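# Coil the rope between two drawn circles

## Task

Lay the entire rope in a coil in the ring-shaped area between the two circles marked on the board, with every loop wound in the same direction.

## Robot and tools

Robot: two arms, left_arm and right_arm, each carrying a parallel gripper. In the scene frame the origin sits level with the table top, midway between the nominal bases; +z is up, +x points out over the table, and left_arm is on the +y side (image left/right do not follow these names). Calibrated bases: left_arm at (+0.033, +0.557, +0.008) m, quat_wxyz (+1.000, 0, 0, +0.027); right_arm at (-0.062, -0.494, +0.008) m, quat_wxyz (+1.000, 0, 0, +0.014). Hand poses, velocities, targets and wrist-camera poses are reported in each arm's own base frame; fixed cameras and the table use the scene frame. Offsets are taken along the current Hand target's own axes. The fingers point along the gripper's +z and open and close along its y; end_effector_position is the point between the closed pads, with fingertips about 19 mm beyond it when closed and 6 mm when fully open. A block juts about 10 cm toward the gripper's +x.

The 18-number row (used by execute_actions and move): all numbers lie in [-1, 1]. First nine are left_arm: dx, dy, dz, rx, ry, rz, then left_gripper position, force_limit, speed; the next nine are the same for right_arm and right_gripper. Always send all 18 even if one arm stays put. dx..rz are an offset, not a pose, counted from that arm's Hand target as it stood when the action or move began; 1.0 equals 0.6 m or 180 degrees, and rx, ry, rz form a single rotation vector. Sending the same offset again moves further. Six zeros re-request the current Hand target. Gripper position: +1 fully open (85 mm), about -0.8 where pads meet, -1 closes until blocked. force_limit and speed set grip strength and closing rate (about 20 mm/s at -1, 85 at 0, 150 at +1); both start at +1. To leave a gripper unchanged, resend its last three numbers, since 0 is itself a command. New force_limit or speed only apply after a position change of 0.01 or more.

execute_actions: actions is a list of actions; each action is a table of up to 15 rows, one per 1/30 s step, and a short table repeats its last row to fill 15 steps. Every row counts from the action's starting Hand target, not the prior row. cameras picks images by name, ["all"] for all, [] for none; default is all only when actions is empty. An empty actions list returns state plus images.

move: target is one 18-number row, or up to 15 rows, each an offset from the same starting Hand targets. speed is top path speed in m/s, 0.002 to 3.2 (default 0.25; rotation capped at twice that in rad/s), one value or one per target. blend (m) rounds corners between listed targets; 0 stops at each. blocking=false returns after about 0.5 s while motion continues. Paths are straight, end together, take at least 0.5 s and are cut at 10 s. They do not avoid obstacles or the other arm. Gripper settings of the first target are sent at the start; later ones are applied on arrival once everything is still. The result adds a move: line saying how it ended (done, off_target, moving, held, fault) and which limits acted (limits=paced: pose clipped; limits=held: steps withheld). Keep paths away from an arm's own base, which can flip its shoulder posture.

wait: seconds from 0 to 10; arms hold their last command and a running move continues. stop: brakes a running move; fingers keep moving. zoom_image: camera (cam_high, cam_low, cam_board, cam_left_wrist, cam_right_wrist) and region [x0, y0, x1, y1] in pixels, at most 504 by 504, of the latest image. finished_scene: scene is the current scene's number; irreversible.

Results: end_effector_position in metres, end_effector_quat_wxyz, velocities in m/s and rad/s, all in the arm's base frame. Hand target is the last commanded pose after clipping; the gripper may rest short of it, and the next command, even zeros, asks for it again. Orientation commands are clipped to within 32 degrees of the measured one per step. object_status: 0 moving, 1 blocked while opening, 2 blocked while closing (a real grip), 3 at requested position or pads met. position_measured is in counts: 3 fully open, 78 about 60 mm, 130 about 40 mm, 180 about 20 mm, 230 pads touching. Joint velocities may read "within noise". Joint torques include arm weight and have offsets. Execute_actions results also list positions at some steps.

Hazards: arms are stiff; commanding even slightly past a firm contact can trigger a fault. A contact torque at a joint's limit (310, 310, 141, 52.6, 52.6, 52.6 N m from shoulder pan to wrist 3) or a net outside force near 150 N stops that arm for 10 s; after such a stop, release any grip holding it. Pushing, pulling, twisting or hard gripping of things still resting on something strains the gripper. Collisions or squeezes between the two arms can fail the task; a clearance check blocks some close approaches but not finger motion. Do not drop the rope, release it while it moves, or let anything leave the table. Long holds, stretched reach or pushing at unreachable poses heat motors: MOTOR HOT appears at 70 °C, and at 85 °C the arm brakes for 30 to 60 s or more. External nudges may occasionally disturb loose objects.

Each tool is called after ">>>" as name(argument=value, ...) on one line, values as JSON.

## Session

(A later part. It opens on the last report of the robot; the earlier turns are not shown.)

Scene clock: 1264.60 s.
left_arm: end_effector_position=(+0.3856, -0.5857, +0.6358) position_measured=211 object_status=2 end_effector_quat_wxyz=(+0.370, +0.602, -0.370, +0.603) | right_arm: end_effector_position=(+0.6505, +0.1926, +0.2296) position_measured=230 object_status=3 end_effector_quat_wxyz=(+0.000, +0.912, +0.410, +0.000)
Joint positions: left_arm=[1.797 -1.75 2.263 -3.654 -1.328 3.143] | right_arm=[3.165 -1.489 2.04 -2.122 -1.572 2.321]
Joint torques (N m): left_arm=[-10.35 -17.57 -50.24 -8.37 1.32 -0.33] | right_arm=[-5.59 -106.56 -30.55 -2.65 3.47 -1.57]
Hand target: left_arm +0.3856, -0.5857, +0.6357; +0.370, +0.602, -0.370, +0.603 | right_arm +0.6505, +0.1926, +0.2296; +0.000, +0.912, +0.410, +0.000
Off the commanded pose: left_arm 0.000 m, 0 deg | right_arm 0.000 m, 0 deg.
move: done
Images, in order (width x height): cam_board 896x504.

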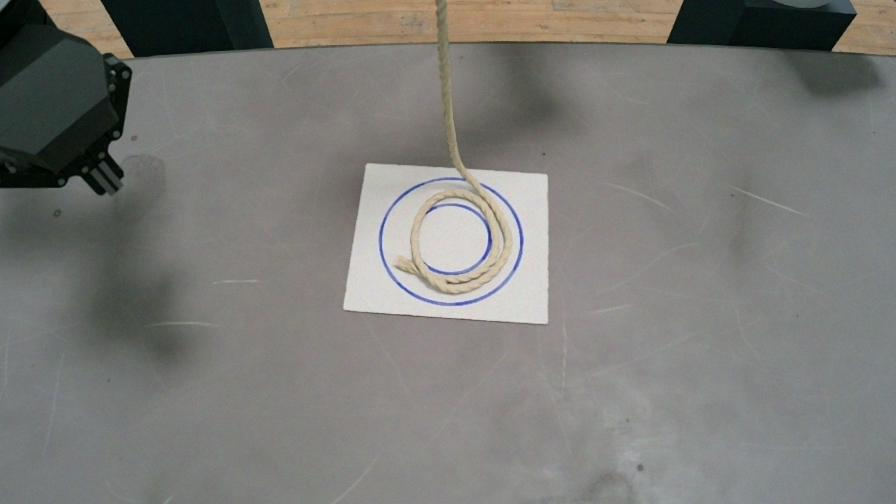

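>>> move(target=[[-0.039,0.006,0.04,0,0,0,-1,-1,-1,0,0,0,0,0,0,-1,-1,-1],[-0.078,-0.003,0.0802,0,0,0,-1,-1,-1,0,0,0,0,0,0,-1,-1,-1],[-0.1162,-0.0274,0.1145,0,0,0,-1,-1,-1,0,0,0,0,0,0,-1,-1,-1]], speed=0.04, blend=[0.006,0.006,0], cameras=["cam_board"])

>>> zoom_image(camera="cam_board", region=[340, 120, 580, 340])

Scene clock: 1296.70 s.
left_arm: end_effector_position=(+0.4313, -0.6395, +0.5661) position_measured=211 object_status=2 end_effector_quat_wxyz=(+0.370, +0.602, -0.370, +0.603) | right_arm: end_effector_position=(+0.6505, +0.1926, +0.2296) position_measured=230 object_status=3 end_effector_quat_wxyz=(+0.000, +0.912, +0.410, +0.000)
Joint positions: left_arm=[1.868 -1.537 2.218 -3.822 -1.399 3.143] | right_arm=[3.165 -1.489 2.04 -2.122 -1.572 2.321]
Joint torques (N m): left_arm=[7.4 -31.09 -46.07 -8.54 -1.16 0.44] | right_arm=[-5.74 -107.04 -30.64 -3.21 3.33 -1.22]
Hand target: left_arm +0.4314, -0.6395, +0.5660; +0.370, +0.602, -0.370, +0.603 | right_arm +0.6505, +0.1926, +0.2296; +0.000, +0.912, +0.410, +0.000
Off the commanded pose: left_arm 0.000 m, 0 deg | right_arm 0.000 m, 0 deg.
move: done
Images, in order (width x height): cam_board 896x504.

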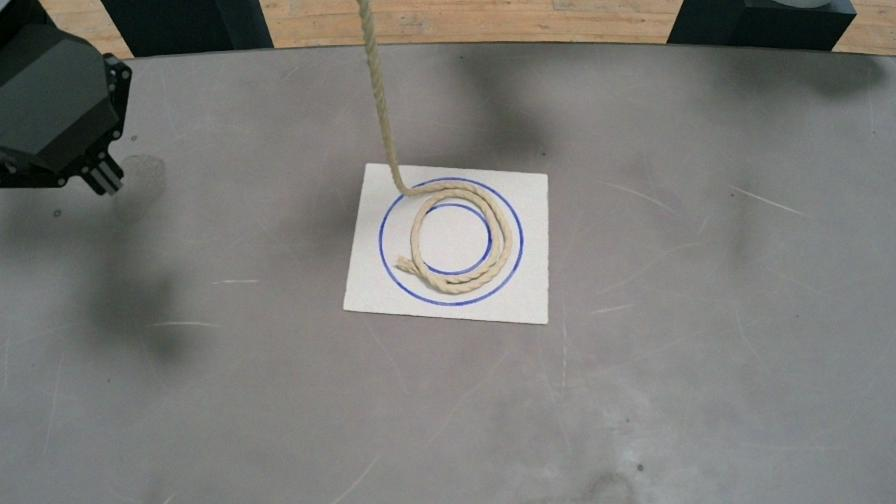

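Scaled by 2.100.

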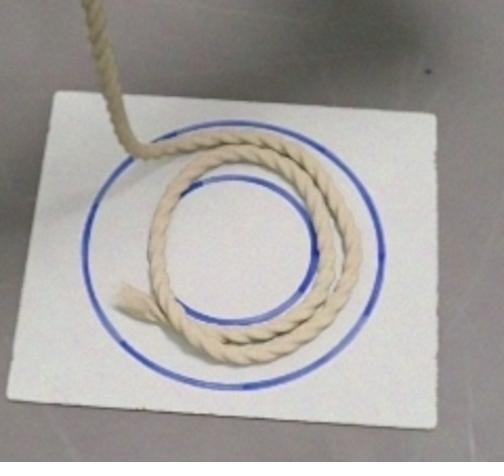

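>>> move(target=[0.0567,0,0.0583,0,-0.5,0,-1,-1,-1,0,0,0,0,0,0,-1,-1,-1], speed=0.15, cameras=["cam_board"])

>>> zoom_image(camera="cam_board", region=[340, 120, 580, 340])

Scene clock: 1318.50 s.
left_arm: end_effector_position=(+0.4472, -0.6707, +0.6000) position_measured=211 object_status=2 end_effector_quat_wxyz=(+0.000, +0.852, -0.523, +0.000) | right_arm: end_effector_position=(+0.6505, +0.1926, +0.2296) position_measured=230 object_status=3 end_effector_quat_wxyz=(+0.000, +0.912, +0.410, +0.000)
Joint positions: left_arm=[1.936 -1.403 1.265 -1.433 -1.57 3.038] | right_arm=[3.165 -1.489 2.04 -2.122 -1.572 2.321]
Joint torques (N m): left_arm=[7.76 -52.09 -60.06 -1.78 -1.71 2.11] | right_arm=[-6.71 -106.21 -30.6 -3.01 3.52 -1.34]
Hand target: left_arm +0.4472, -0.6707, +0.6000; +0.000, +0.852, -0.523, +0.000 | right_arm +0.6505, +0.1926, +0.2296; +0.000, +0.912, +0.410, +0.000
Off the commanded pose: left_arm 0.000 m, 0 deg | right_arm 0.000 m, 0 deg.
move: done
Images, in order (width x height): cam_board 896x504.

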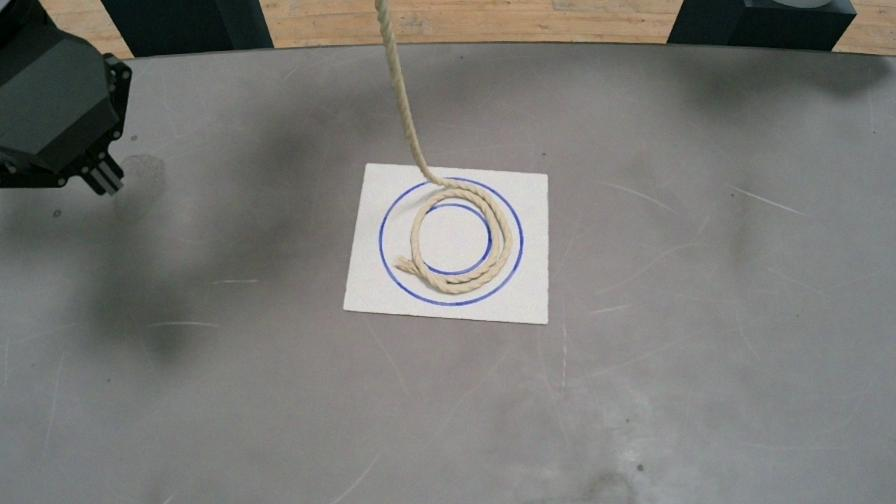

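Scaled by 2.100.

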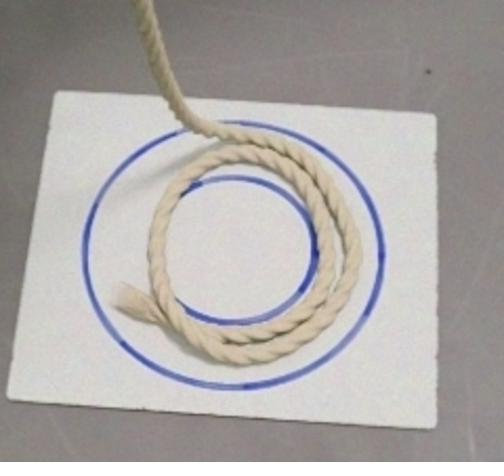

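>>> move(target=[[0.0013,0.0017,0.0175,0,0,-0.0667,-1,-1,-1,0,0,0,0,0,0,-1,-1,-1],[0.0267,-0.0366,0.0558,0,0,-0.1667,-1,-1,-1,0,0,0,0,0,0,-1,-1,-1],[0.0407,-0.0804,0.095,0,0,-0.2667,-1,-1,-1,0,0,0,0,0,0,-1,-1,-1]], speed=0.12, blend=[0.006,0.006,0], cameras=["cam_board"])

>>> zoom_image(camera="cam_board", region=[340, 120, 580, 340])

Scene clock: 1361.77 s.
left_arm: end_effector_position=(+0.5013, -0.6707, +0.5431) position_measured=211 object_status=2 end_effector_quat_wxyz=(+0.000, +0.991, -0.131, +0.000) | right_arm: end_effector_position=(+0.6505, +0.1926, +0.2296) position_measured=230 object_status=3 end_effector_quat_wxyz=(+0.000, +0.912, +0.410, +0.000)
Joint positions: left_arm=[1.999 -1.358 1.311 -1.524 -1.57 2.262] | right_arm=[3.165 -1.489 2.04 -2.122 -1.572 2.321]
Joint torques (N m): left_arm=[6.9 -53.69 -45.82 -10.54 1.76 -0.95] | right_arm=[-5.84 -107.87 -31.11 -3.4 3.39 -1.19]
Hand target: left_arm +0.5013, -0.6707, +0.5431; +0.000, +0.991, -0.131, +0.000 | right_arm +0.6505, +0.1926, +0.2296; +0.000, +0.912, +0.410, +0.000
Off the commanded pose: left_arm 0.000 m, 0 deg | right_arm 0.000 m, 0 deg.
move: done
Images, in order (width x height): cam_board 896x504.

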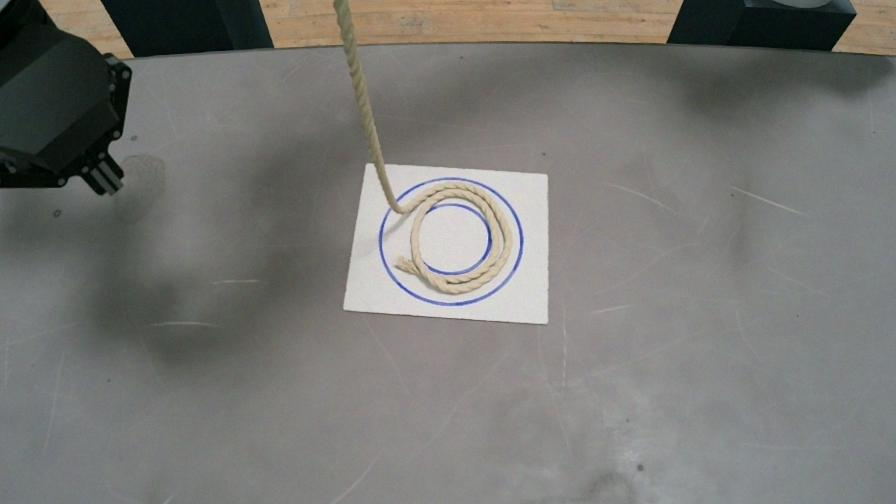

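Scaled by 2.100.

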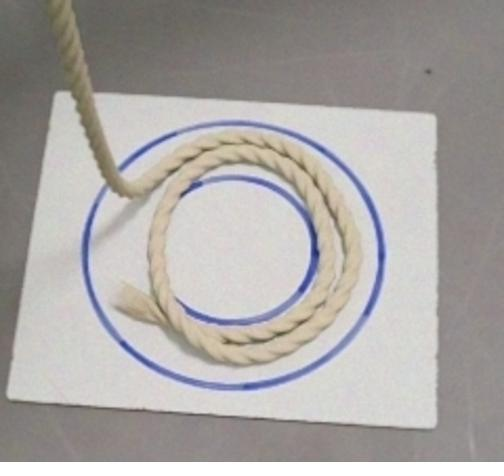

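>>> move(target=[[-0.0414,0.0218,-0.0058,0,0,0.1,-1,-1,-1,0,0,0,0,0,0,-1,-1,-1],[0.0007,0.0034,0.0333,0,0,0,-1,-1,-1,0,0,0,0,0,0,-1,-1,-1],[0.0346,-0.0328,0.075,0,0,-0.1111,-1,-1,-1,0,0,0,0,0,0,-1,-1,-1]], speed=[0.1,0.08,0.08], blend=[0,0.006,0], cameras=["cam_board"])

>>> zoom_image(camera="cam_board", region=[340, 120, 580, 340])

Scene clock: 1388.23 s.
left_arm: end_effector_position=(+0.5265, -0.6571, +0.4981) position_measured=211 object_status=2 end_effector_quat_wxyz=(+0.000, +0.999, +0.043, +0.000) | right_arm: end_effector_position=(+0.6505, +0.1926, +0.2296) position_measured=230 object_status=3 end_effector_quat_wxyz=(+0.000, +0.912, +0.410, +0.000)
Joint positions: left_arm=[2.034 -1.351 1.381 -1.601 -1.57 1.948] | right_arm=[3.165 -1.489 2.04 -2.122 -1.572 2.321]
Joint torques (N m): left_arm=[8.37 -55.47 -45.36 -10.38 0.92 -1.17] | right_arm=[-4.9 -107.37 -31.38 -3.42 3.5 -0.84]
Hand target: left_arm +0.5265, -0.6570, +0.4981; +0.000, +0.999, +0.043, +0.000 | right_arm +0.6505, +0.1926, +0.2296; +0.000, +0.912, +0.410, +0.000
Off the commanded pose: left_arm 0.000 m, 0 deg | right_arm 0.000 m, 0 deg.
move: done
Images, in order (width x height): cam_board 896x504.

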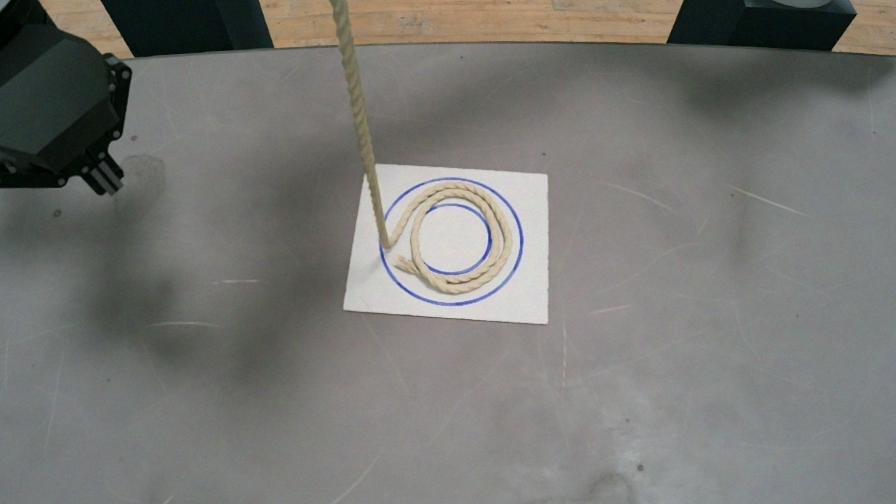

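Scaled by 2.100.

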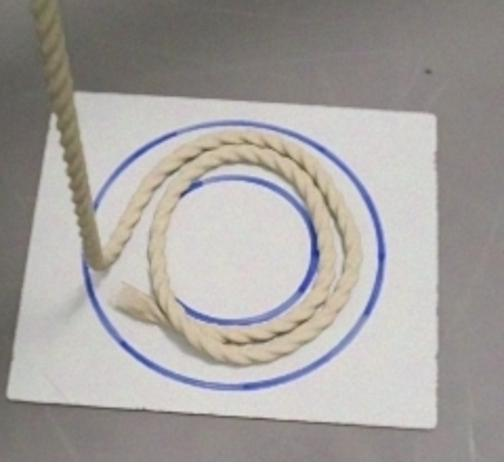

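>>> move(target=[[0.034,-0.0501,0.0383,0,0,-0.1389,-1,-1,-1,0,0,0,0,0,0,-1,-1,-1],[0.0475,-0.1022,0.0817,0,0,-0.2667,-1,-1,-1,0,0,0,0,0,0,-1,-1,-1],[0.0415,-0.1542,0.125,0,0,-0.3944,-1,-1,-1,0,0,0,0,0,0,-1,-1,-1]], speed=0.1, blend=[0.006,0.006,0], cameras=["cam_board"])

>>> zoom_image(camera="cam_board", region=[340, 120, 580, 340])

Scene clock: 1426.93 s.
left_arm: end_effector_position=(+0.5435, -0.5627, +0.4232) position_measured=211 object_status=2 end_effector_quat_wxyz=(+0.000, +0.789, +0.615, +0.000) | right_arm: end_effector_position=(+0.6505, +0.1926, +0.2296) position_measured=230 object_status=3 end_effector_quat_wxyz=(+0.000, +0.912, +0.410, +0.000)
Joint positions: left_arm=[2.11 -1.437 1.616 -1.75 -1.57 0.785] | right_arm=[3.165 -1.489 2.04 -2.122 -1.572 2.321]
Joint torques (N m): left_arm=[6.01 -69.09 -45.24 -10.58 1 -0.7] | right_arm=[-5.15 -108.45 -31.6 -3.35 3.33 -1.36]
Hand target: left_arm +0.5435, -0.5627, +0.4232; +0.000, +0.789, +0.615, +0.001 | right_arm +0.6505, +0.1926, +0.2296; +0.000, +0.912, +0.410, +0.000
Off the commanded pose: left_arm 0.000 m, 0 deg | right_arm 0.000 m, 0 deg.
move: done
Images, in order (width x height): cam_board 896x504.

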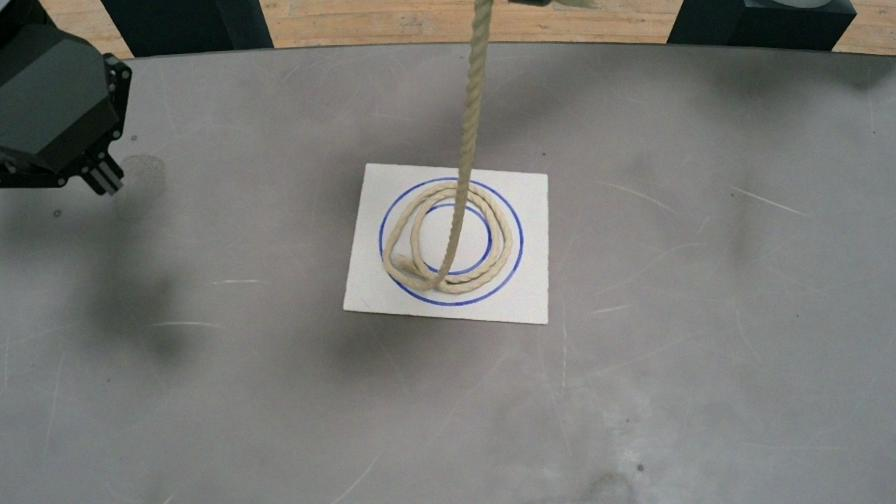

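Scaled by 2.100.

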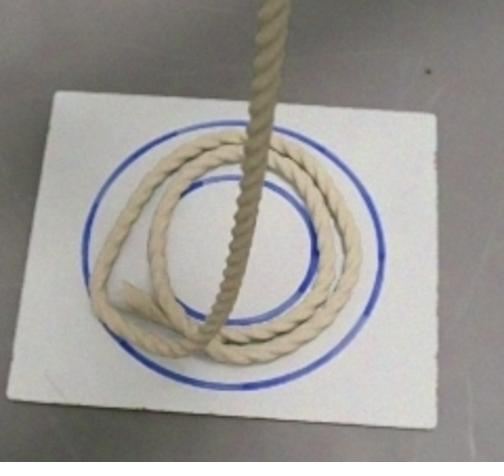

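>>> move(target=[[-0.0472,0.0226,-0.0533,0,0,0.1278,-1,-1,-1,0,0,0,0,0,0,-1,-1,-1],[-0.0734,0.0253,-0.0733,0,0,0.1889,-1,-1,-1,0,0,0,0,0,0,-1,-1,-1],[-0.0574,0.0321,-0.045,0,0,0.1667,-1,-1,-1,0,0,0,0,0,0,-1,-1,-1],[-0.0062,0.0162,0,0,0,0.05,-1,-1,-1,0,0,0,0,0,0,-1,-1,-1]], speed=[0.1,0.1,0.06,0.1], blend=[0.006,0,0.006,0], cameras=["cam_board"])

>>> zoom_image(camera="cam_board", region=[340, 120, 580, 340])

Scene clock: 1459.83 s.
left_arm: end_effector_position=(+0.5520, -0.5687, +0.4232) position_measured=211 object_status=2 end_effector_quat_wxyz=(+0.000, +0.834, +0.551, +0.000) | right_arm: end_effector_position=(+0.6505, +0.1926, +0.2296) position_measured=230 object_status=3 end_effector_quat_wxyz=(+0.000, +0.912, +0.410, +0.000)
Joint positions: left_arm=[2.115 -1.42 1.597 -1.747 -1.57 0.948] | right_arm=[3.165 -1.489 2.04 -2.122 -1.572 2.321]
Joint torques (N m): left_arm=[6.98 -69.65 -44.13 -10.55 1.03 -0.73] | right_arm=[-3.85 -105.76 -31.73 -3.62 3.39 -0.69]
Hand target: left_arm +0.5520, -0.5687, +0.4232; +0.000, +0.834, +0.551, +0.001 | right_arm +0.6505, +0.1926, +0.2296; +0.000, +0.912, +0.410, +0.000
Off the commanded pose: left_arm 0.000 m, 0 deg | right_arm 0.000 m, 0 deg.
move: done
Images, in order (width x height): cam_board 896x504.

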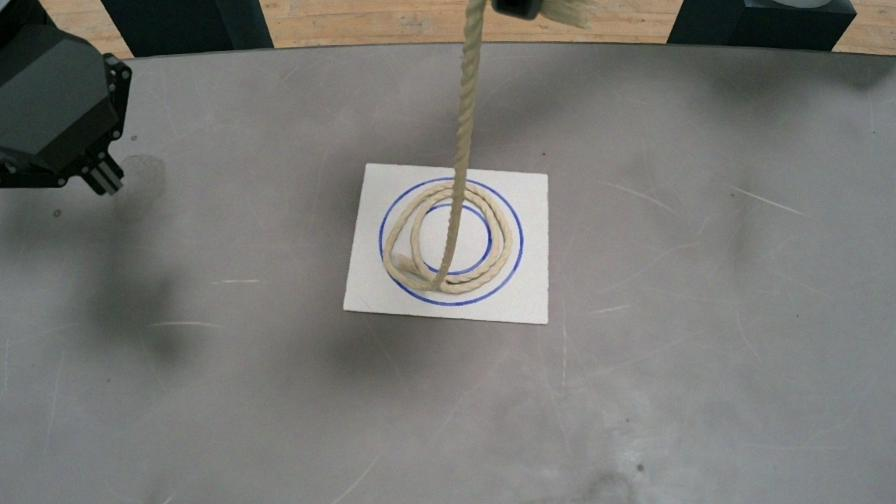

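Scaled by 2.100.

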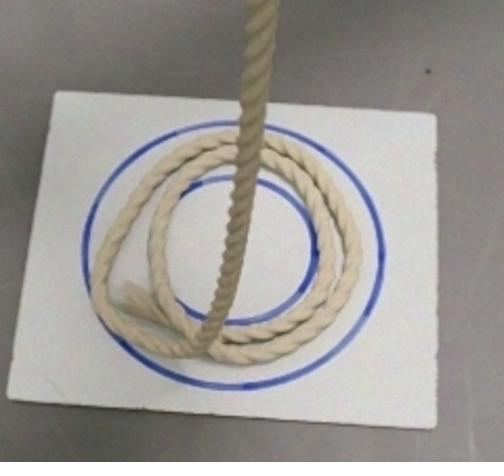

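>>> move(target=[[-0.0481,0.0237,-0.045,0,0,0.1167,-1,-1,-1,0,0,0,0,0,0,-1,-1,-1],[-0.0774,0.0241,-0.07,0,0,0.1778,-1,-1,-1,0,0,0,0,0,0,-1,-1,-1],[-0.0608,0.026,-0.0283,0,0,0.1333,-1,-1,-1,0,0,0,0,0,0,-1,-1,-1],[-0.0188,0.0146,0.0062,0,0,0.0556,-1,-1,-1,0,0,0,0,0,0,-1,-1,-1],[0.0146,-0.0097,0.0388,0,0,-0.0333,-1,-1,-1,0,0,0,0,0,0,-1,-1,-1]], speed=[0.1,0.1,0.06,0.08,0.08], blend=[0.006,0,0.006,0.006,0], cameras=["cam_board"])

>>> zoom_image(camera="cam_board", region=[340, 120, 580, 340])

Scene clock: 1497.50 s.
left_arm: end_effector_position=(+0.5501, -0.5583, +0.3999) position_measured=211 object_status=2 end_effector_quat_wxyz=(+0.000, +0.804, +0.594, +0.000) | right_arm: end_effector_position=(+0.6505, +0.1926, +0.2296) position_measured=230 object_status=3 end_effector_quat_wxyz=(+0.000, +0.912, +0.410, +0.000)
Joint positions: left_arm=[2.12 -1.427 1.646 -1.79 -1.57 0.848] | right_arm=[3.165 -1.489 2.04 -2.122 -1.572 2.321]
Joint torques (N m): left_arm=[7.55 -69.88 -43.64 -10.49 0.68 -0.64] | right_arm=[-6.67 -106.29 -32.74 -3.36 3.47 -0.5]
Hand target: left_arm +0.5501, -0.5583, +0.3999; +0.000, +0.804, +0.594, +0.001 | right_arm +0.6505, +0.1926, +0.2296; +0.000, +0.912, +0.410, +0.000
Off the commanded pose: left_arm 0.000 m, 0 deg | right_arm 0.000 m, 0 deg.
move: done
Images, in order (width x height): cam_board 896x504.

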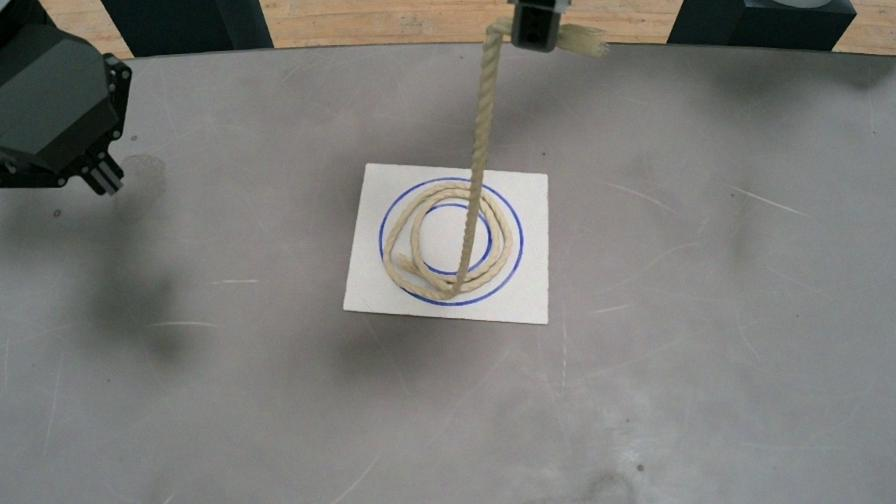

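Scaled by 2.100.

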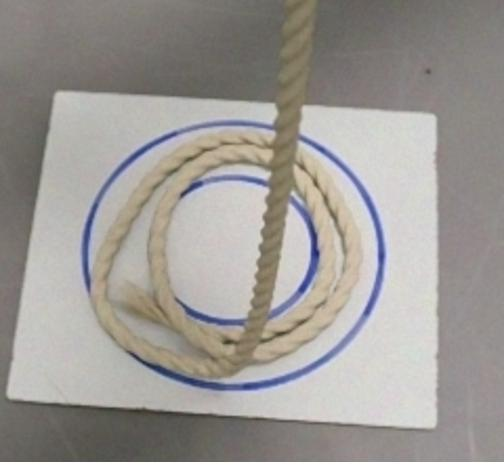

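>>> move(target=[[0.0312,-0.0361,0.0125,0,0,-0.1056,-1,-1,-1,0,0,0,0,0,0,-1,-1,-1],[0.0526,-0.0779,0.0518,0,0,-0.2056,-1,-1,-1,0,0,0,0,0,0,-1,-1,-1],[0.0596,-0.1296,0.0955,0,0,-0.3167,-1,-1,-1,0,0,0,0,0,0,-1,-1,-1]], speed=0.08, blend=[0.006,0.006,0], cameras=["cam_board"])

>>> zoom_image(camera="cam_board", region=[340, 120, 580, 340])

Scene clock: 1531.83 s.
left_arm: end_effector_position=(+0.4864, -0.5012, +0.3426) position_measured=211 object_status=2 end_effector_quat_wxyz=(+0.000, +0.424, +0.906, +0.000) | right_arm: end_effector_position=(+0.6505, +0.1926, +0.2296) position_measured=230 object_status=3 end_effector_quat_wxyz=(+0.000, +0.912, +0.410, +0.000)
Joint positions: left_arm=[2.084 -1.541 1.876 -1.905 -1.57 -0.183] | right_arm=[3.165 -1.489 2.04 -2.122 -1.572 2.321]
Joint torques (N m): left_arm=[-10.56 -60.46 -41.6 -10.54 0.87 -1.76] | right_arm=[-4.5 -105.1 -31.24 -4.16 3.32 -0.2]
Hand target: left_arm +0.4864, -0.5012, +0.3426; +0.000, +0.423, +0.906, +0.000 | right_arm +0.6505, +0.1926, +0.2296; +0.000, +0.912, +0.410, +0.000
Off the commanded pose: left_arm 0.000 m, 0 deg | right_arm 0.000 m, 0 deg.
move: done
Images, in order (width x height): cam_board 896x504.

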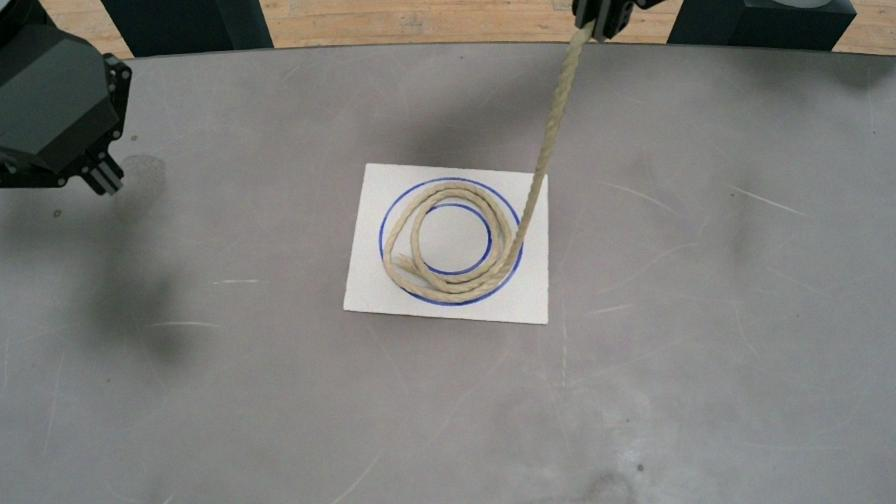

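Scaled by 2.100.

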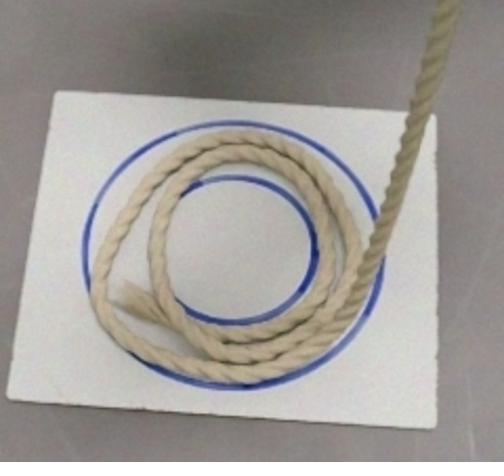

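>>> move(target=[[0.0368,-0.0368,0.0437,0,0,-0.1111,-1,-1,-1,0,0,0,0,0,0,-1,-1,-1],[0.059,-0.0838,0.0873,0,0,-0.2222,-1,-1,-1,0,0,0,0,0,0,-1,-1,-1],[0.0635,-0.1358,0.131,0,0,-0.3333,-1,-1,-1,0,0,0,0,0,0,-1,-1,-1]], speed=0.08, blend=[0.006,0.006,0], cameras=["cam_board"])

>>> zoom_image(camera="cam_board", region=[340, 120, 580, 340])

Scene clock: 1552.97 s.
left_arm: end_effector_position=(+0.3995, -0.5242, +0.2639) position_measured=211 object_status=2 end_effector_quat_wxyz=(+0.000, -0.086, +0.996, +0.000) | right_arm: end_effector_position=(+0.6505, +0.1926, +0.2296) position_measured=230 object_status=3 end_effector_quat_wxyz=(+0.000, +0.912, +0.410, +0.000)
Joint positions: left_arm=[1.949 -1.552 2.037 -2.056 -1.57 -1.365] | right_arm=[3.165 -1.489 2.04 -2.122 -1.572 2.321]
Joint torques (N m): left_arm=[-10.11 -35.09 -39.3 -10.63 1.38 -0.34] | right_arm=[-4.77 -105.88 -31.8 -4.05 3.28 -0.69]
Hand target: left_arm +0.3995, -0.5242, +0.2639; +0.000, -0.086, +0.996, +0.000 | right_arm +0.6505, +0.1926, +0.2296; +0.000, +0.912, +0.410, +0.000
Off the commanded pose: left_arm 0.000 m, 0 deg | right_arm 0.000 m, 0 deg.
move: done
Images, in order (width x height): cam_board 896x504.

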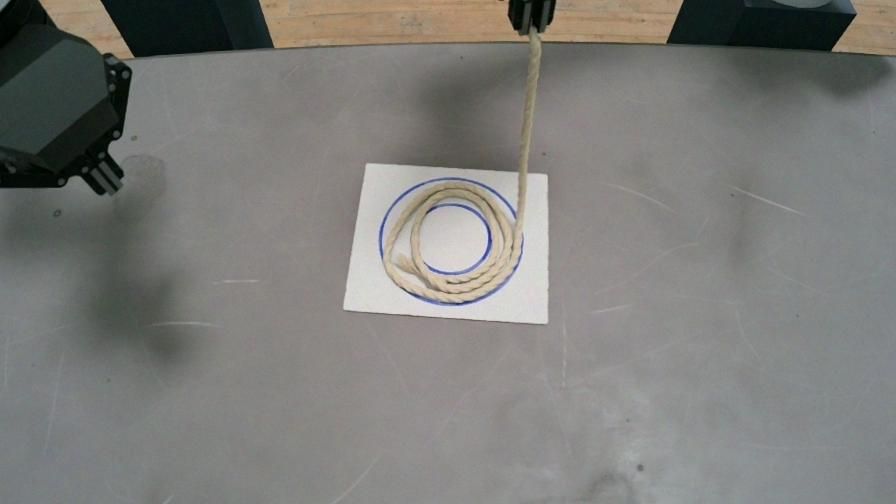

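Scaled by 2.100.

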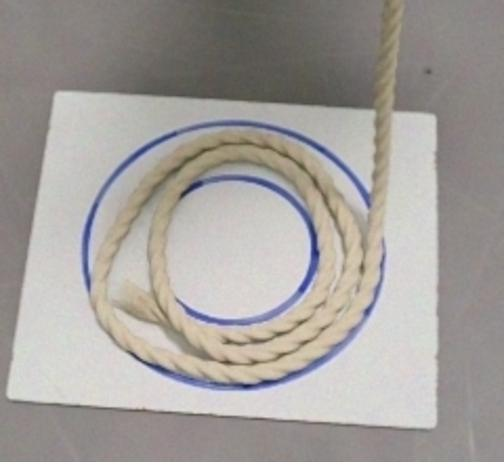

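>>> move(target=[[0.0324,-0.0485,0.0437,0,0,-0.1444,-1,-1,-1,-0.106,0.089,-0.055,0,0,0,-1,-1,-1],[0.0506,-0.0933,0.0865,0,0,-0.2556,-1,-1,-1,-0.213,0.179,-0.11,0,0,0,-1,-1,-1],[0.0525,-0.142,0.1293,0,0,-0.3667,-1,-1,-1,-0.319,0.268,-0.167,0,0,0,-1,-1,-1]], speed=0.08, blend=[0.006,0.006,0], cameras=["cam_board"])

>>> zoom_image(camera="cam_board", region=[340, 120, 580, 340])

Scene clock: 1615.07 s.
left_arm: end_effector_position=(+0.3831, -0.6135, +0.1863) position_measured=211 object_status=2 end_effector_quat_wxyz=(+0.001, -0.615, +0.789, +0.000) | right_arm: end_effector_position=(+0.6435, -0.0571, +0.3300) position_measured=230 object_status=3 end_effector_quat_wxyz=(+0.000, +0.912, +0.410, +0.000)
Joint positions: left_arm=[1.881 -1.376 1.998 -2.192 -1.57 -2.585] | right_arm=[2.775 -1.623 1.98 -1.929 -1.571 1.931]
Joint torques (N m): left_arm=[-10.45 -44.68 -49.63 -10.54 1.05 -0.68] | right_arm=[-6.6 -94.57 -53.26 -2.24 3.74 -3.05]
Hand target: left_arm +0.3831, -0.6135, +0.1863; +0.001, -0.615, +0.789, +0.000 | right_arm +0.6435, -0.0572, +0.3300; +0.000, +0.912, +0.410, +0.000
Off the commanded pose: left_arm 0.000 m, 0 deg | right_arm 0.000 m, 0 deg.
move: done
Images, in order (width x height): cam_board 896x504.

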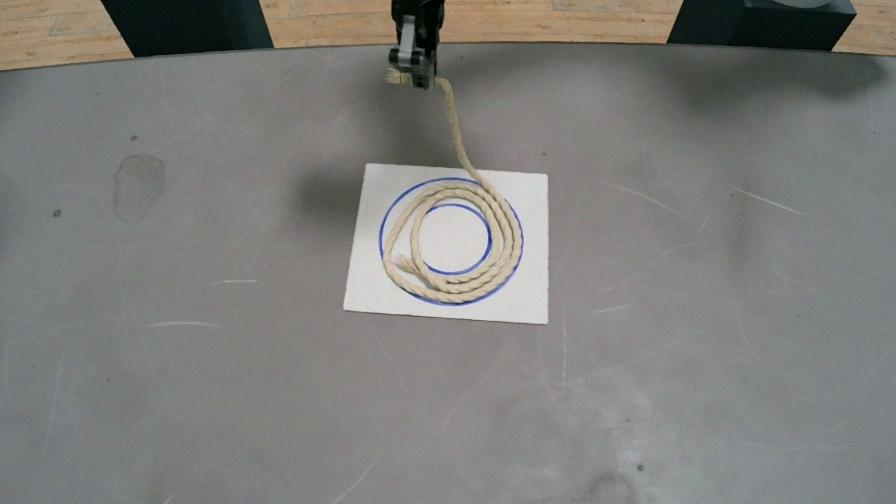

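Scaled by 2.100.

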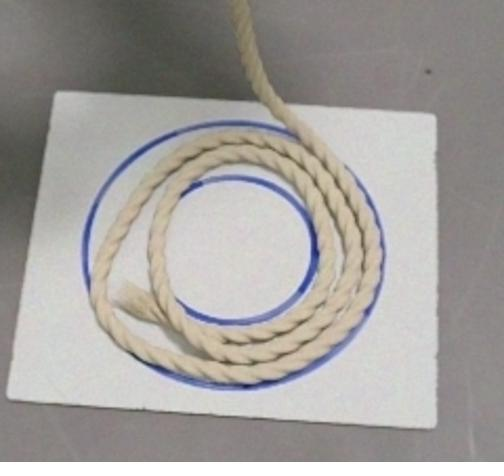

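>>> move(target=[[0.0252,-0.0283,0.0478,0,0,-0.1111,-1,-1,-1,0,0,0,0,0,0,-1,-1,-1],[0.0502,-0.0677,0.0907,0,0,-0.2222,-1,-1,-1,0,0,0,0,0,0,-1,-1,-1]], speed=0.08, blend=[0.006,0], cameras=["cam_board"])

>>> zoom_image(camera="cam_board", region=[340, 120, 580, 340])

Scene clock: 1635.50 s.
left_arm: end_effector_position=(+0.4152, -0.6526, +0.1319) position_measured=211 object_status=2 end_effector_quat_wxyz=(+0.000, +0.848, -0.531, +0.000) | right_arm: end_effector_position=(+0.6435, -0.0572, +0.3300) position_measured=230 object_status=3 end_effector_quat_wxyz=(+0.000, +0.912, +0.410, +0.000)
Joint positions: left_arm=[1.906 -1.245 1.941 -2.267 -1.57 -3.259] | right_arm=[2.775 -1.623 1.98 -1.929 -1.571 1.931]
Joint torques (N m): left_arm=[7.54 -53.89 -47.17 -10.52 1.22 -0.81] | right_arm=[-6.52 -96.94 -54.21 -1.98 3.87 -2.43]
Hand target: left_arm +0.4152, -0.6526, +0.1318; +0.000, +0.848, -0.531, +0.000 | right_arm +0.6435, -0.0572, +0.3300; +0.000, +0.912, +0.410, +0.000
Off the commanded pose: left_arm 0.000 m, 0 deg | right_arm 0.000 m, 0 deg.
move: done
Images, in order (width x height): cam_board 896x504.

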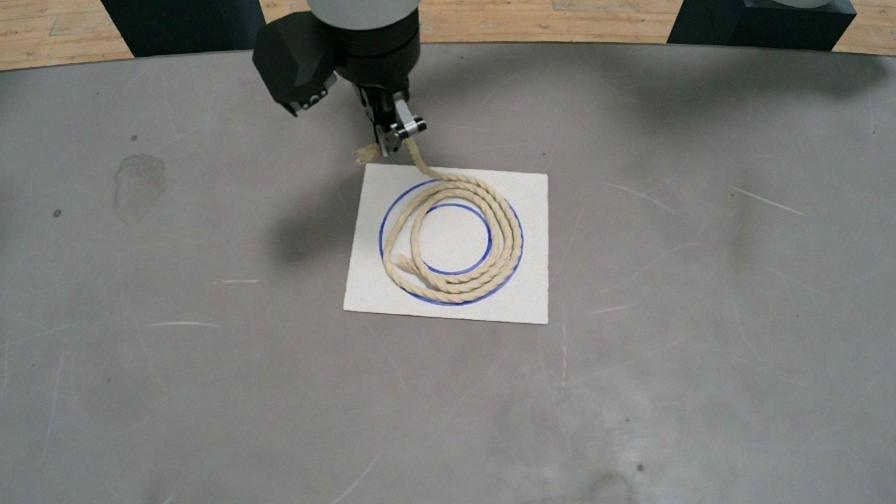

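Scaled by 2.100.

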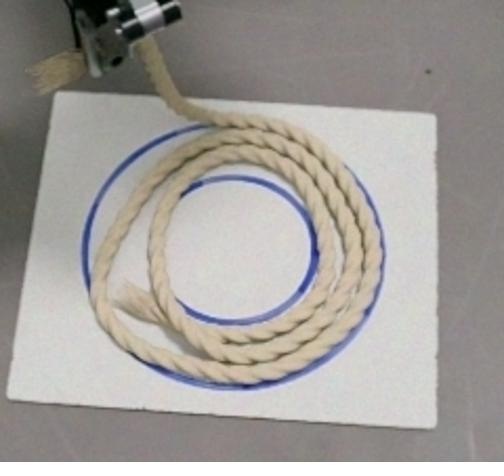

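>>> move(target=[[0.037,-0.0283,0.043,0,0,-0.1111,-1,-1,-1,0,0,0,0,0,0,-1,-1,-1],[0.0649,-0.0637,0.0855,0,0,-0.2056,-1,-1,-1,0,0,0,0,0,0,-1,-1,-1]], speed=0.08, blend=[0.006,0], cameras=["cam_board","cam_left_wrist"])

>>> zoom_image(camera="cam_board", region=[340, 120, 580, 340])

Scene clock: 1653.87 s.
left_arm: end_effector_position=(+0.4666, -0.6709, +0.0806) position_measured=211 object_status=2 end_effector_quat_wxyz=(+0.000, +0.972, -0.234, +0.000) | right_arm: end_effector_position=(+0.6435, -0.0572, +0.3300) position_measured=230 object_status=3 end_effector_quat_wxyz=(+0.000, +0.912, +0.410, +0.000)
Joint positions: left_arm=[1.959 -1.129 1.882 -2.324 -1.57 -3.851] | right_arm=[2.775 -1.623 1.98 -1.929 -1.571 1.931]
Joint torques (N m): left_arm=[8.51 -60.52 -45.18 -10.66 1.08 -0.52] | right_arm=[-5.9 -93.86 -54.01 -2.13 3.99 -2.02]
Hand target: left_arm +0.4667, -0.6709, +0.0806; +0.000, +0.972, -0.234, +0.000 | right_arm +0.6435, -0.0572, +0.3300; +0.000, +0.912, +0.410, +0.000
Off the commanded pose: left_arm 0.000 m, 0 deg | right_arm 0.000 m, 0 deg.
move: done
camera_calibration:
cam_left_wrist: T_world_to_cam=[[-0.454392, -0.890651, -0.0164134, -0.376159], [-0.830339, 0.416806, 0.369879, 0.655129], [-0.322592, 0.181698, -0.928935, 0.478266], [0, 0, 0, 1]] pos_world=[0.527341, -0.694988, 0.195786]
Images, in order (width x height): cam_board 896x504, cam_left_wrist 896x504.

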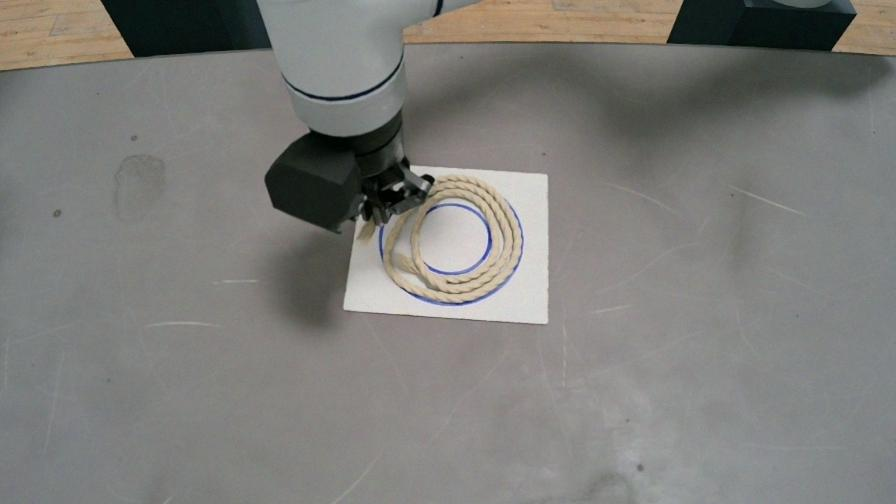

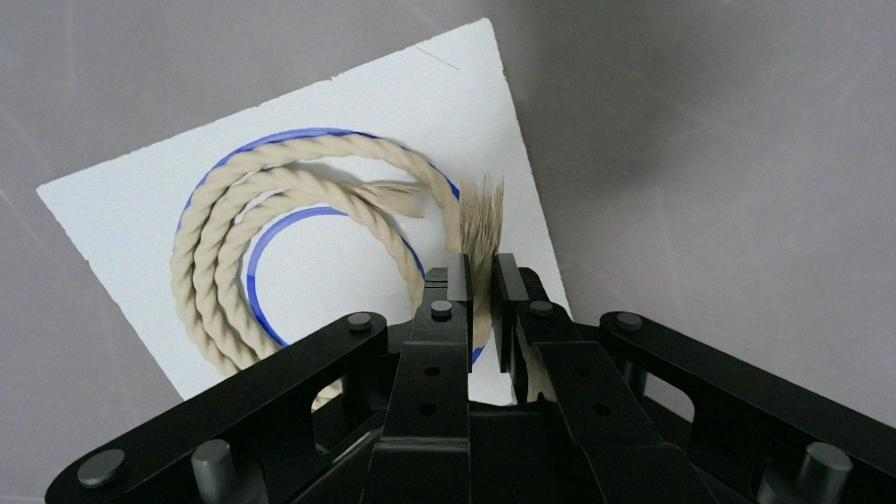

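Scaled by 2.100.

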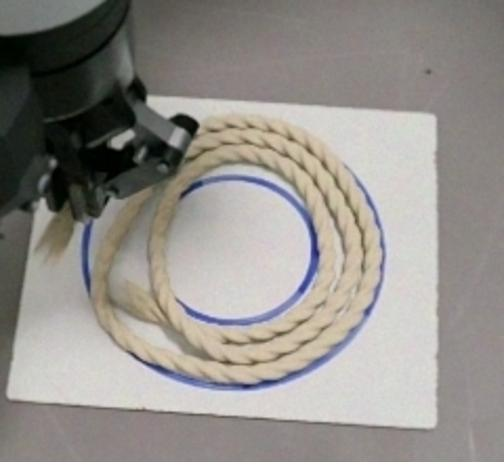

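>>> move(target=[[0.0088,-0.0408,0.0275,0,0,-0.1056,-1,-1,-1,0,0,0,0,0,0,-1,-1,-1]], speed=0.06, cameras=["cam_board","cam_left_wrist"])

>>> zoom_image(camera="cam_board", region=[340, 120, 580, 340])

Scene clock: 1689.67 s.
left_arm: end_effector_position=(+0.4825, -0.6515, +0.0641) position_measured=211 object_status=2 end_effector_quat_wxyz=(+0.000, +0.998, -0.071, +0.000) | right_arm: end_effector_position=(+0.6435, -0.0572, +0.3300) position_measured=230 object_status=3 end_effector_quat_wxyz=(+0.000, +0.912, +0.410, +0.000)
Joint positions: left_arm=[1.987 -1.117 1.903 -2.357 -1.57 -4.155] | right_arm=[2.775 -1.623 1.98 -1.929 -1.571 1.931]
Joint torques (N m): left_arm=[7.81 -60.62 -30.7 -10.47 0.44 -1.45] | right_arm=[-6.07 -91.55 -53.36 -2.3 3.91 -1.61]
Hand target: left_arm +0.4825, -0.6515, +0.0641; +0.000, +0.998, -0.071, +0.000 | right_arm +0.6435, -0.0572, +0.3300; +0.000, +0.912, +0.410, +0.000
Off the commanded pose: left_arm 0.000 m, 0 deg | right_arm 0.000 m, 0 deg.
move: done
camera_calibration:
cam_left_wrist: T_world_to_cam=[[-0.139469, -0.990094, -0.0162045, -0.568674], [-0.920917, 0.123675, 0.369617, 0.519141], [-0.363951, 0.0664733, -0.929043, 0.409439], [0, 0, 0, 1]] pos_world=[0.547788, -0.654463, 0.179288]
Images, in order (width x height): cam_board 896x504, cam_left_wrist 896x504.

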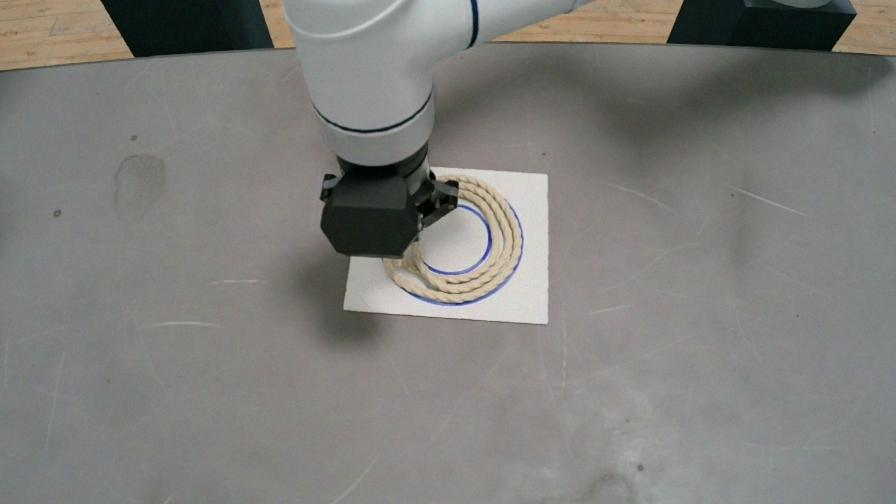

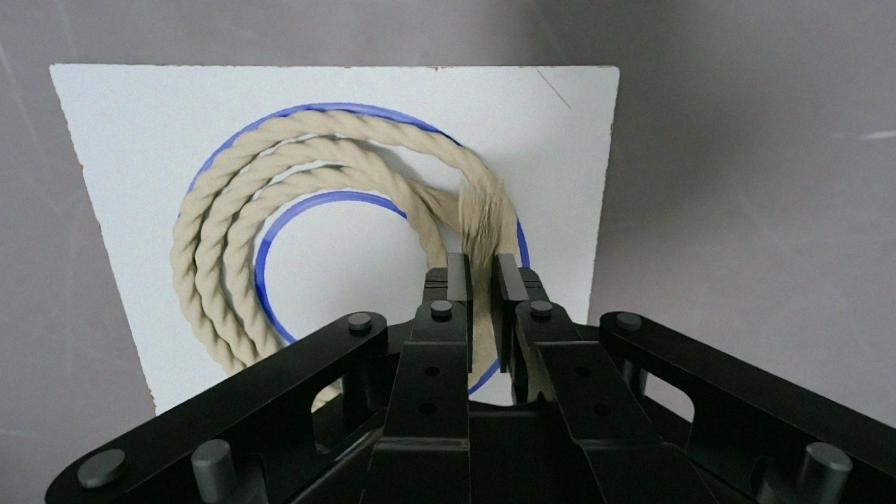

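Scaled by 2.100.

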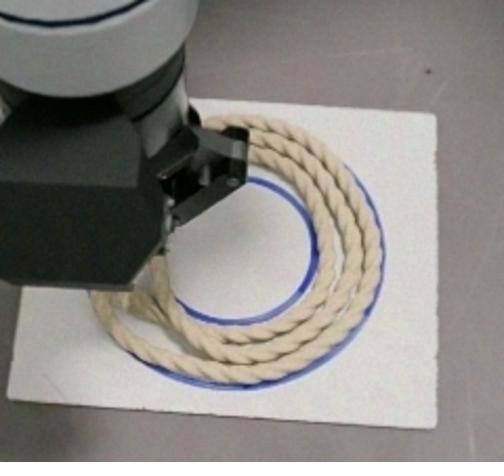

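>>> move(target=[[0.0273,-0.0148,0.025,0,0,-0.0722,-1,-1,-1,0,0,0,0,0,0,-1,-1,-1]], speed=0.06, cameras=["cam_board","cam_left_wrist"])

>>> zoom_image(camera="cam_board", region=[340, 120, 580, 340])

Scene clock: 1698.87 s.
left_arm: end_effector_position=(+0.5000, -0.6450, +0.0491) position_measured=211 object_status=2 end_effector_quat_wxyz=(+0.000, +0.999, +0.043, +0.000) | right_arm: end_effector_position=(+0.6435, -0.0572, +0.3300) position_measured=230 object_status=3 end_effector_quat_wxyz=(+0.000, +0.912, +0.410, +0.000)
Joint positions: left_arm=[2.011 -1.092 1.898 -2.377 -1.57 -4.358] | right_arm=[2.775 -1.623 1.98 -1.929 -1.571 1.931]
Joint torques (N m): left_arm=[7.81 -61.73 -43.37 -10.57 0.29 -0.53] | right_arm=[-7.61 -96.55 -53.06 -2.2 3.75 -1.05]
Hand target: left_arm +0.5000, -0.6450, +0.0491; +0.000, +0.999, +0.043, +0.000 | right_arm +0.6435, -0.0572, +0.3300; +0.000, +0.912, +0.410, +0.000
Off the commanded pose: left_arm 0.000 m, 0 deg | right_arm 0.000 m, 0 deg.
move: done
camera_calibration:
cam_left_wrist: T_world_to_cam=[[0.0866885, -0.996106, -0.0160493, -0.677026], [-0.925215, -0.0864717, 0.36946, 0.406548], [-0.369409, -0.0171789, -0.929108, 0.350291], [0, 0, 0, 1]] pos_world=[0.564235, -0.633217, 0.164389]
Images, in order (width x height): cam_board 896x504, cam_left_wrist 896x504.

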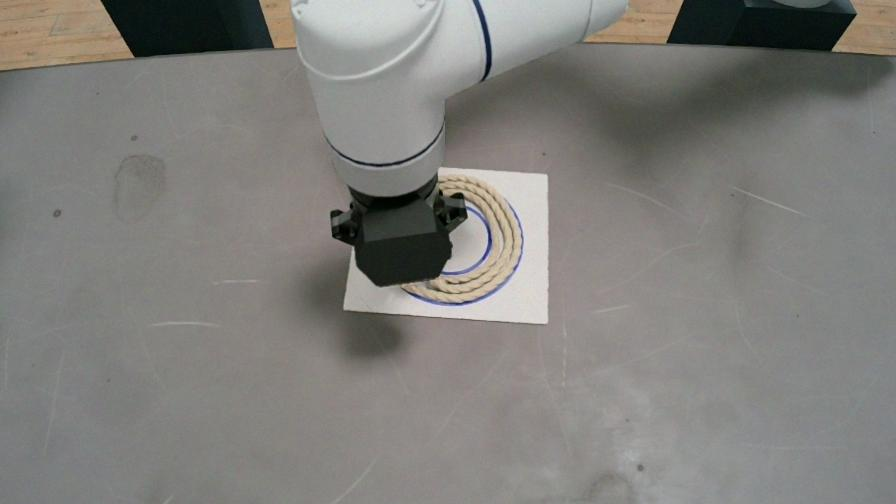

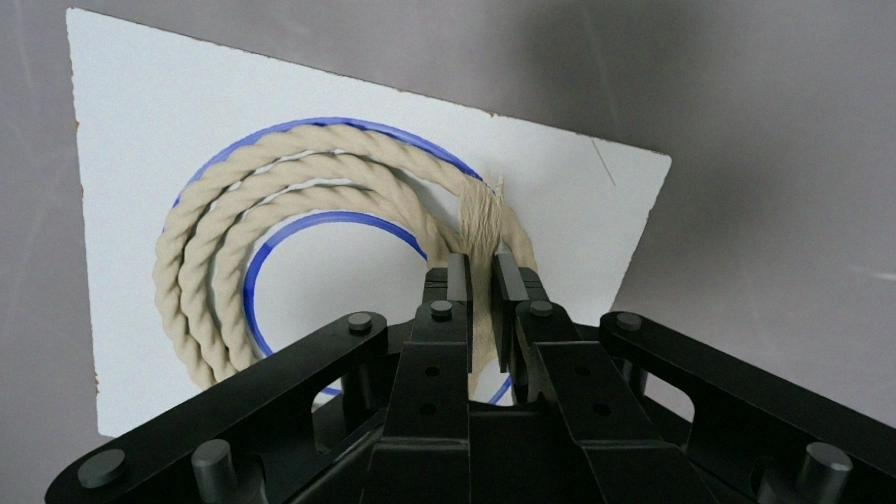

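Scaled by 2.100.

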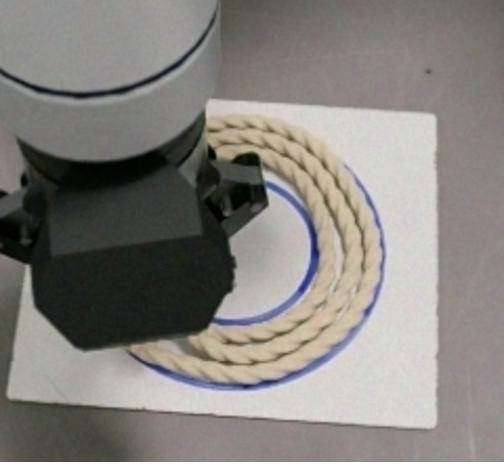

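>>> wait(seconds=0.1, cameras=["cam_low"])

>>> zoom_image(camera="cam_low", region=[370, 200, 530, 300])

Scene clock: 1705.97 s.
left_arm: end_effector_position=(+0.5000, -0.6450, +0.0491) position_measured=211 object_status=2 end_effector_quat_wxyz=(+0.000, +0.999, +0.043, +0.000) | right_arm: end_effector_position=(+0.6435, -0.0572, +0.3300) position_measured=230 object_status=3 end_effector_quat_wxyz=(+0.000, +0.912, +0.410, +0.000)
Joint positions: left_arm=[2.011 -1.092 1.898 -2.377 -1.57 -4.358] | right_arm=[2.775 -1.623 1.98 -1.929 -1.571 1.931]
Joint torques (N m): left_arm=[7.95 -61.6 -43.57 -10.33 1.5 -0.98] | right_arm=[-5.05 -95.08 -53.51 -2.15 3.57 -1.32]
Hand target: left_arm +0.5000, -0.6450, +0.0491; +0.000, +0.999, +0.043, +0.000 | right_arm +0.6435, -0.0572, +0.3300; +0.000, +0.912, +0.410, +0.000
Tool commands: left_gripper/position=-1.0 left_gripper/force_limit=-1.0 left_gripper/speed=-1.0 right_gripper/position=-1.0 right_gripper/force_limit=-1.0 right_gripper/speed=-1.0
Off the commanded pose: left_arm 0.000 m, 0 deg | right_arm 0.000 m, 0 deg.
wait: 0.10 s; at rest from the start
Images, in order (width x height): cam_low 896x504.

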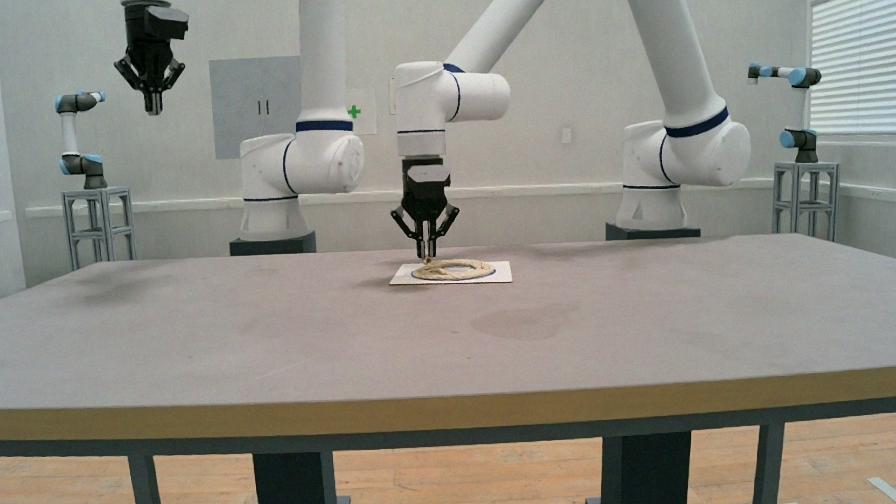

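Scaled by 3.150.

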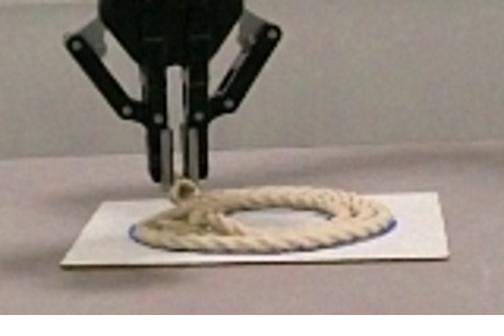

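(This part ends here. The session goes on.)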